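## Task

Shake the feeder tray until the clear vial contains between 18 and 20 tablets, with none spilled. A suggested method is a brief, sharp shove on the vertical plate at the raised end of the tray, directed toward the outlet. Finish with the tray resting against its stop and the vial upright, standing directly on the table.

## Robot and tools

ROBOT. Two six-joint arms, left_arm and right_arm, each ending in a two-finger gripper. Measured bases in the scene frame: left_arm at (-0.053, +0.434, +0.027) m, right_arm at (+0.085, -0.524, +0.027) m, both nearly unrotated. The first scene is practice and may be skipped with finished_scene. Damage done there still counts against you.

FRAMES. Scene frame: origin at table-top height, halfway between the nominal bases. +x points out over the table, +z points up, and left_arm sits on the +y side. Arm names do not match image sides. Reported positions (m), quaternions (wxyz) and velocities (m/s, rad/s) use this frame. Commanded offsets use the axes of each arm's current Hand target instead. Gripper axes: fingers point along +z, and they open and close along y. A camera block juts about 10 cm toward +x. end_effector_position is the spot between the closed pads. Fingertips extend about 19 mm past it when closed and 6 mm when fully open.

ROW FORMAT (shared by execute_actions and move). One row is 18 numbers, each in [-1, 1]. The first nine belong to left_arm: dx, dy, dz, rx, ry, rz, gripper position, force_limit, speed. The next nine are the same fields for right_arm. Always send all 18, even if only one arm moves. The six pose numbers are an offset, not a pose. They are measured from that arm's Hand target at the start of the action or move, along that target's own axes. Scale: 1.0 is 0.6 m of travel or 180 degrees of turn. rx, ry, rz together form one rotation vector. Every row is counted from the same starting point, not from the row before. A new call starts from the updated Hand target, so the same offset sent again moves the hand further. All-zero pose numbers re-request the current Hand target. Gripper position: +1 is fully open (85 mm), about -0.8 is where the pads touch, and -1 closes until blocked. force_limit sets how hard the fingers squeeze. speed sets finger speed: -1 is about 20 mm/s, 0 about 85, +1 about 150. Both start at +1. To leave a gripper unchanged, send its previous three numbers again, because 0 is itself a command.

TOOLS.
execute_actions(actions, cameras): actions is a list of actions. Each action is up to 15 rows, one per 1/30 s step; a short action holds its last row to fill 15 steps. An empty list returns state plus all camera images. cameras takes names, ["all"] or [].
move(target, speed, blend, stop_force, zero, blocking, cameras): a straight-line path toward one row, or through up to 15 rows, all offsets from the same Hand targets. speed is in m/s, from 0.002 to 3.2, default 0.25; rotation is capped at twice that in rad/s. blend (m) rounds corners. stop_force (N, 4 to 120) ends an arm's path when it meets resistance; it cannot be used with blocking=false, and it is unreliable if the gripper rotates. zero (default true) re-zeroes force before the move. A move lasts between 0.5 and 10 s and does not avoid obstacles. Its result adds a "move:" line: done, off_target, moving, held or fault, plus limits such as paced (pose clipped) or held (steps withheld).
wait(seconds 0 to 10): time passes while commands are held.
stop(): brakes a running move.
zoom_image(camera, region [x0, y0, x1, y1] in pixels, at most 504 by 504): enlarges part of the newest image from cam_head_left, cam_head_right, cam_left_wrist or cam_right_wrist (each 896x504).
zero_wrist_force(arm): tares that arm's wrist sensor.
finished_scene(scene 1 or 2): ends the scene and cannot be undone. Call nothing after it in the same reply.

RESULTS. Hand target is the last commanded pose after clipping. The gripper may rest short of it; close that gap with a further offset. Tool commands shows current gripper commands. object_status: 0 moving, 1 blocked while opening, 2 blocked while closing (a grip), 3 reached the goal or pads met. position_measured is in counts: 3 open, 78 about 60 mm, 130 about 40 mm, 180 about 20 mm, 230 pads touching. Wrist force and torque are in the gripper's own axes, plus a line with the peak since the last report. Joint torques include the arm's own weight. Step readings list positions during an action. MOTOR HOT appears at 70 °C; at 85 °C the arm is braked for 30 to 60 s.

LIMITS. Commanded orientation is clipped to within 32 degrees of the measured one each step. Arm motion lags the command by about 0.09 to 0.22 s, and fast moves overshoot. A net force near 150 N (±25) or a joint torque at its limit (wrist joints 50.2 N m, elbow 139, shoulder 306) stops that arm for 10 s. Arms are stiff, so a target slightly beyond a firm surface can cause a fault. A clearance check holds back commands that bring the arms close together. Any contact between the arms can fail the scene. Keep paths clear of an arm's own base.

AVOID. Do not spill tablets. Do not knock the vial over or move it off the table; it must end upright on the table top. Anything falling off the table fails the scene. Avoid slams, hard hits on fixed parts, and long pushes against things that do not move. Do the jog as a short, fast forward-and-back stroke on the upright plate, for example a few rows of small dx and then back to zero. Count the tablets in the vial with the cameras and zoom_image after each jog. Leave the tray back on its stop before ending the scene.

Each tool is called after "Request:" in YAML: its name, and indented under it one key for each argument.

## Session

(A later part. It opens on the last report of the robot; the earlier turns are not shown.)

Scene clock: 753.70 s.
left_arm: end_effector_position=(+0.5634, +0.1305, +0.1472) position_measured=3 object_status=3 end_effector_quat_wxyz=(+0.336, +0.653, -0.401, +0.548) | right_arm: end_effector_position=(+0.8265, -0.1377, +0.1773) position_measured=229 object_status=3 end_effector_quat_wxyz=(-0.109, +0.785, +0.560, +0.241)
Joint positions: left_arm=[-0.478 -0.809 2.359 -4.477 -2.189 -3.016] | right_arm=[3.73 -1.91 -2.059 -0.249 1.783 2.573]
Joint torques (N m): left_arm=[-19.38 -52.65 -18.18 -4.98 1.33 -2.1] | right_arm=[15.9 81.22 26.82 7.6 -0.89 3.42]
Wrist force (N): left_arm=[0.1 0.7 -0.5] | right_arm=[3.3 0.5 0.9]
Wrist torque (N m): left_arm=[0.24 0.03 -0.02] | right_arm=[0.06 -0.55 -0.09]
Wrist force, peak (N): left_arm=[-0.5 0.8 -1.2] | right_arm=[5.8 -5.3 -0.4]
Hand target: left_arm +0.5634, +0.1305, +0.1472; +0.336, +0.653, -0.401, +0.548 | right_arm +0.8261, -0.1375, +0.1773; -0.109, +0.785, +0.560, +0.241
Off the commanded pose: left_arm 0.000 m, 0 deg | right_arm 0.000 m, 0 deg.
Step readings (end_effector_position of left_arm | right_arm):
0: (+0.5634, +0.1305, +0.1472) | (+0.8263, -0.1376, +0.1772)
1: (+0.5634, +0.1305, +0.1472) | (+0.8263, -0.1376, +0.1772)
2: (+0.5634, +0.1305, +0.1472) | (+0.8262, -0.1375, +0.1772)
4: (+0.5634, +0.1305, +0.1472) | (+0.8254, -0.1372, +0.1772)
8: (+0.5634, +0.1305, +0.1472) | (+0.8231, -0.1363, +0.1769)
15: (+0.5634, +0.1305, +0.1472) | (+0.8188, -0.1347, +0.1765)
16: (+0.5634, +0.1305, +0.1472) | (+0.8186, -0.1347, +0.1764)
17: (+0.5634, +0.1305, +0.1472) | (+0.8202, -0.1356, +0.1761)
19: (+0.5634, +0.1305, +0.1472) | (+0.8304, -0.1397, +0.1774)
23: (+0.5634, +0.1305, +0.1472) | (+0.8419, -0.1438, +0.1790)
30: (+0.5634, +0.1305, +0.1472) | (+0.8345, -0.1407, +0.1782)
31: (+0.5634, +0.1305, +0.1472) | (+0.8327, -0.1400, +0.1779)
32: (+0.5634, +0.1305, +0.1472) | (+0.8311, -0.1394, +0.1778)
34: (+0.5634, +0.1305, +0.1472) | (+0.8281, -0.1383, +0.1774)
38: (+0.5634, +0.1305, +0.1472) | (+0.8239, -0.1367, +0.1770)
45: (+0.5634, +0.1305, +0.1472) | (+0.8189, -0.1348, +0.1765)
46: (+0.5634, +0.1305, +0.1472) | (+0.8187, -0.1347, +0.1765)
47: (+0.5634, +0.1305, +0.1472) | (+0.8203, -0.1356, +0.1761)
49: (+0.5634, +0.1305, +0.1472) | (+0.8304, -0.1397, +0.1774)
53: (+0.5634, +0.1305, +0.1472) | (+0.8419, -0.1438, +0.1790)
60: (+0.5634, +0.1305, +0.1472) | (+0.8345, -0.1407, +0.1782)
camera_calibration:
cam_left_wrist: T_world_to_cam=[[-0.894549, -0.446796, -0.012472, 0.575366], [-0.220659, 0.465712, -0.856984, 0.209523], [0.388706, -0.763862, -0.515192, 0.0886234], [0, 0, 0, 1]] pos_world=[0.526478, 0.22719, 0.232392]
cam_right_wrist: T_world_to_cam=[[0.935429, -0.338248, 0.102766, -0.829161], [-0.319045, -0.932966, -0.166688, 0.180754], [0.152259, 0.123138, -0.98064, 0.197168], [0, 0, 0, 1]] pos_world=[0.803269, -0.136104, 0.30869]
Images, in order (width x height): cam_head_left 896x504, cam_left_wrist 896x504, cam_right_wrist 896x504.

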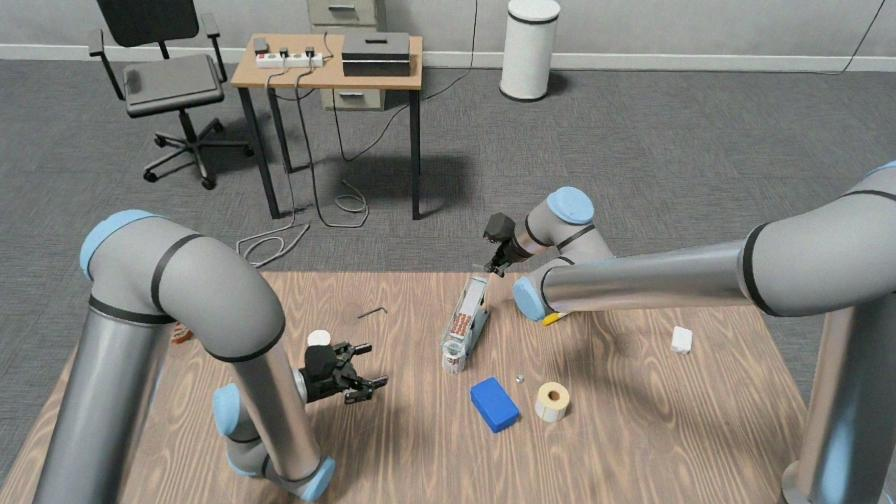

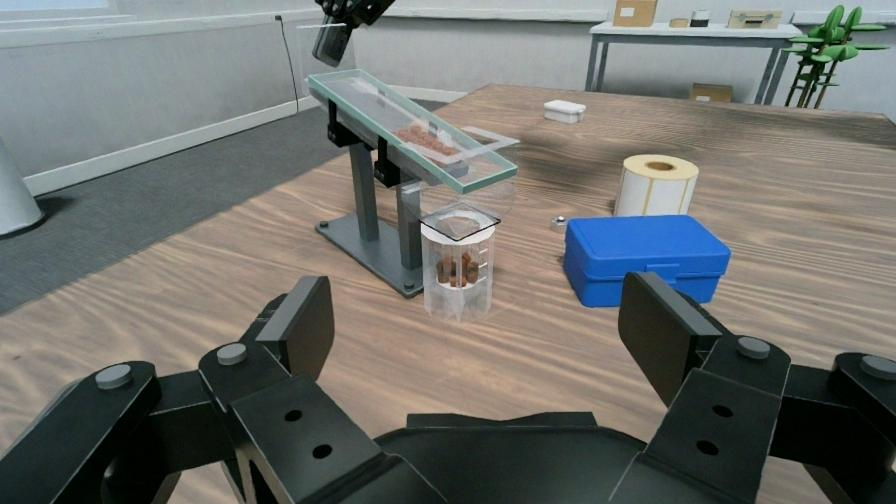

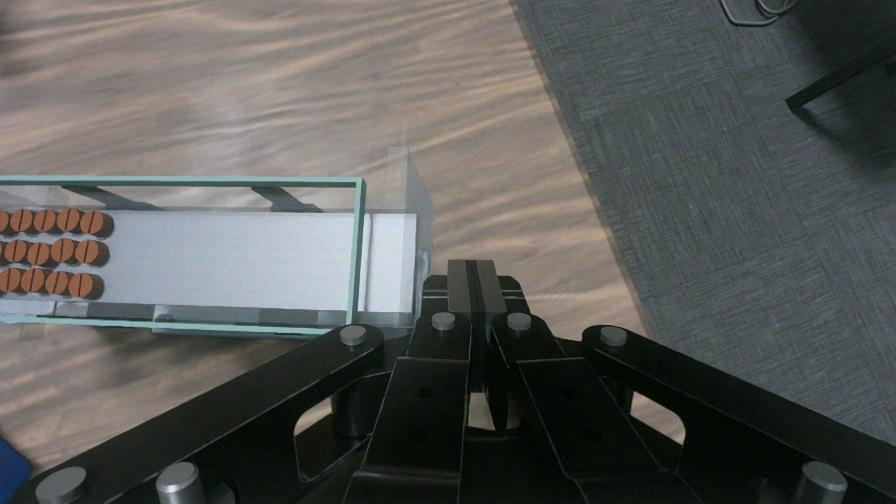

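Request:
move:
  target:
    - [0,0,0,0,0,0,1,1,1,0.067,0.03,-0.115,0,0,0,-0.8,-1,0]
    - [0,0,0,0,0,0,1,1,1,0.1,-0.113,-0.172,0,0,0,-0.8,-1,0]
  speed: 0.25
  blend: 0.02
  cameras: ["cam_right_wrist","cam_left_wrist"]

Request:
zoom_image:
  camera: "cam_right_wrist"
  region: [50, 150, 400, 350]

Scene clock: 780.50 s.
left_arm: end_effector_position=(+0.5634, +0.1305, +0.1472) position_measured=3 object_status=3 end_effector_quat_wxyz=(+0.336, +0.653, -0.401, +0.548) | right_arm: end_effector_position=(+0.7520, -0.1097, +0.2892) position_measured=229 object_status=3 end_effector_quat_wxyz=(-0.109, +0.785, +0.560, +0.241)
Joint positions: left_arm=[-0.478 -0.809 2.359 -4.477 -2.189 -3.016] | right_arm=[3.832 -1.692 -2.089 -0.42 1.734 2.664]
Joint torques (N m): left_arm=[-19.72 -52.74 -17.35 -4.83 1.16 -1.61] | right_arm=[15.36 64.34 33.33 3.84 -1.09 4]
Wrist force (N): left_arm=[0.0 0.7 -0.4] | right_arm=[3.0 0.7 0.9]
Wrist torque (N m): left_arm=[0.24 0.05 -0.03] | right_arm=[0.08 -0.51 -0.08]
Wrist force, peak (N): left_arm=[0.0 0.9 -1.0] | right_arm=[4.5 2.3 -0.1]
Hand target: left_arm +0.5634, +0.1305, +0.1472; +0.336, +0.653, -0.401, +0.548 | right_arm +0.7518, -0.1097, +0.2893; -0.109, +0.785, +0.560, +0.241
Off the commanded pose: left_arm 0.000 m, 0 deg | right_arm 0.000 m, 0 deg.
move: done
camera_calibration:
cam_left_wrist: T_world_to_cam=[[-0.894549, -0.446796, -0.012472, 0.575366], [-0.220659, 0.465712, -0.856984, 0.209523], [0.388706, -0.763862, -0.515192, 0.0886234], [0, 0, 0, 1]] pos_world=[0.526478, 0.22719, 0.232392]
cam_right_wrist: T_world_to_cam=[[0.935383, -0.338348, 0.102853, -0.761641], [-0.319125, -0.932928, -0.166747, 0.201786], [0.152373, 0.12315, -0.980621, 0.314705], [0, 0, 0, 1]] pos_world=[0.728868, -0.108204, 0.42059]
Images, in order (width x height): cam_left_wrist 896x504, cam_right_wrist 896x504.

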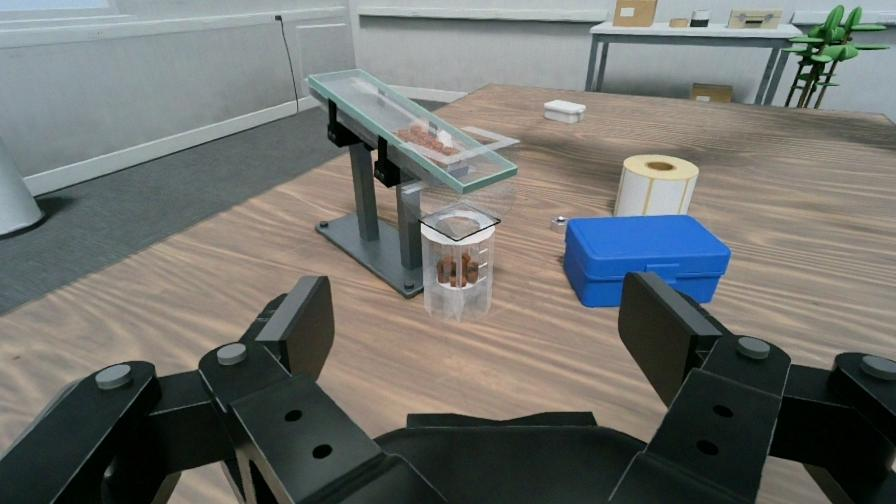

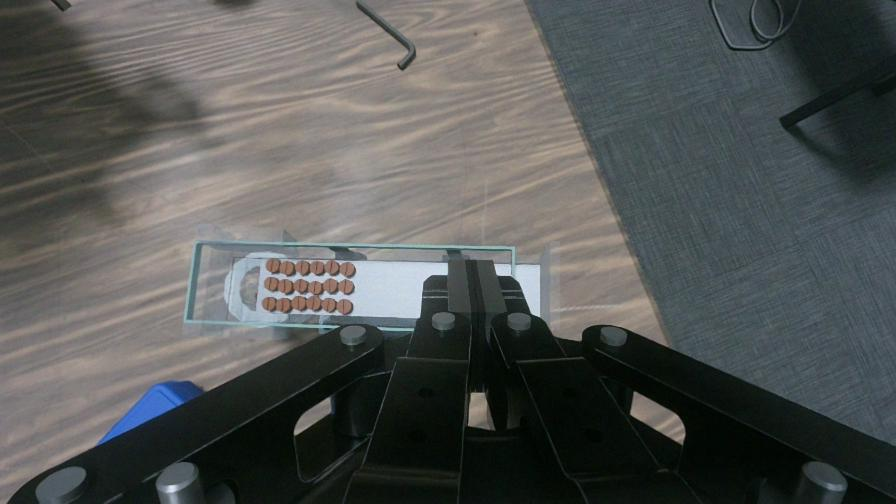

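Scaled by 1.440.

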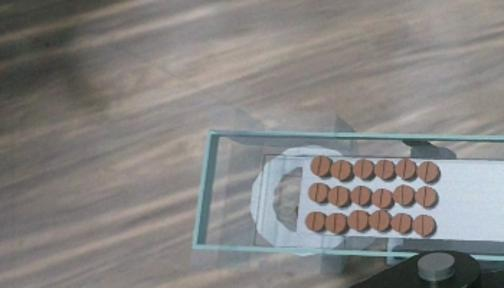

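Request:
finished_scene:
  scene: 1

The scene is finished: the task was done.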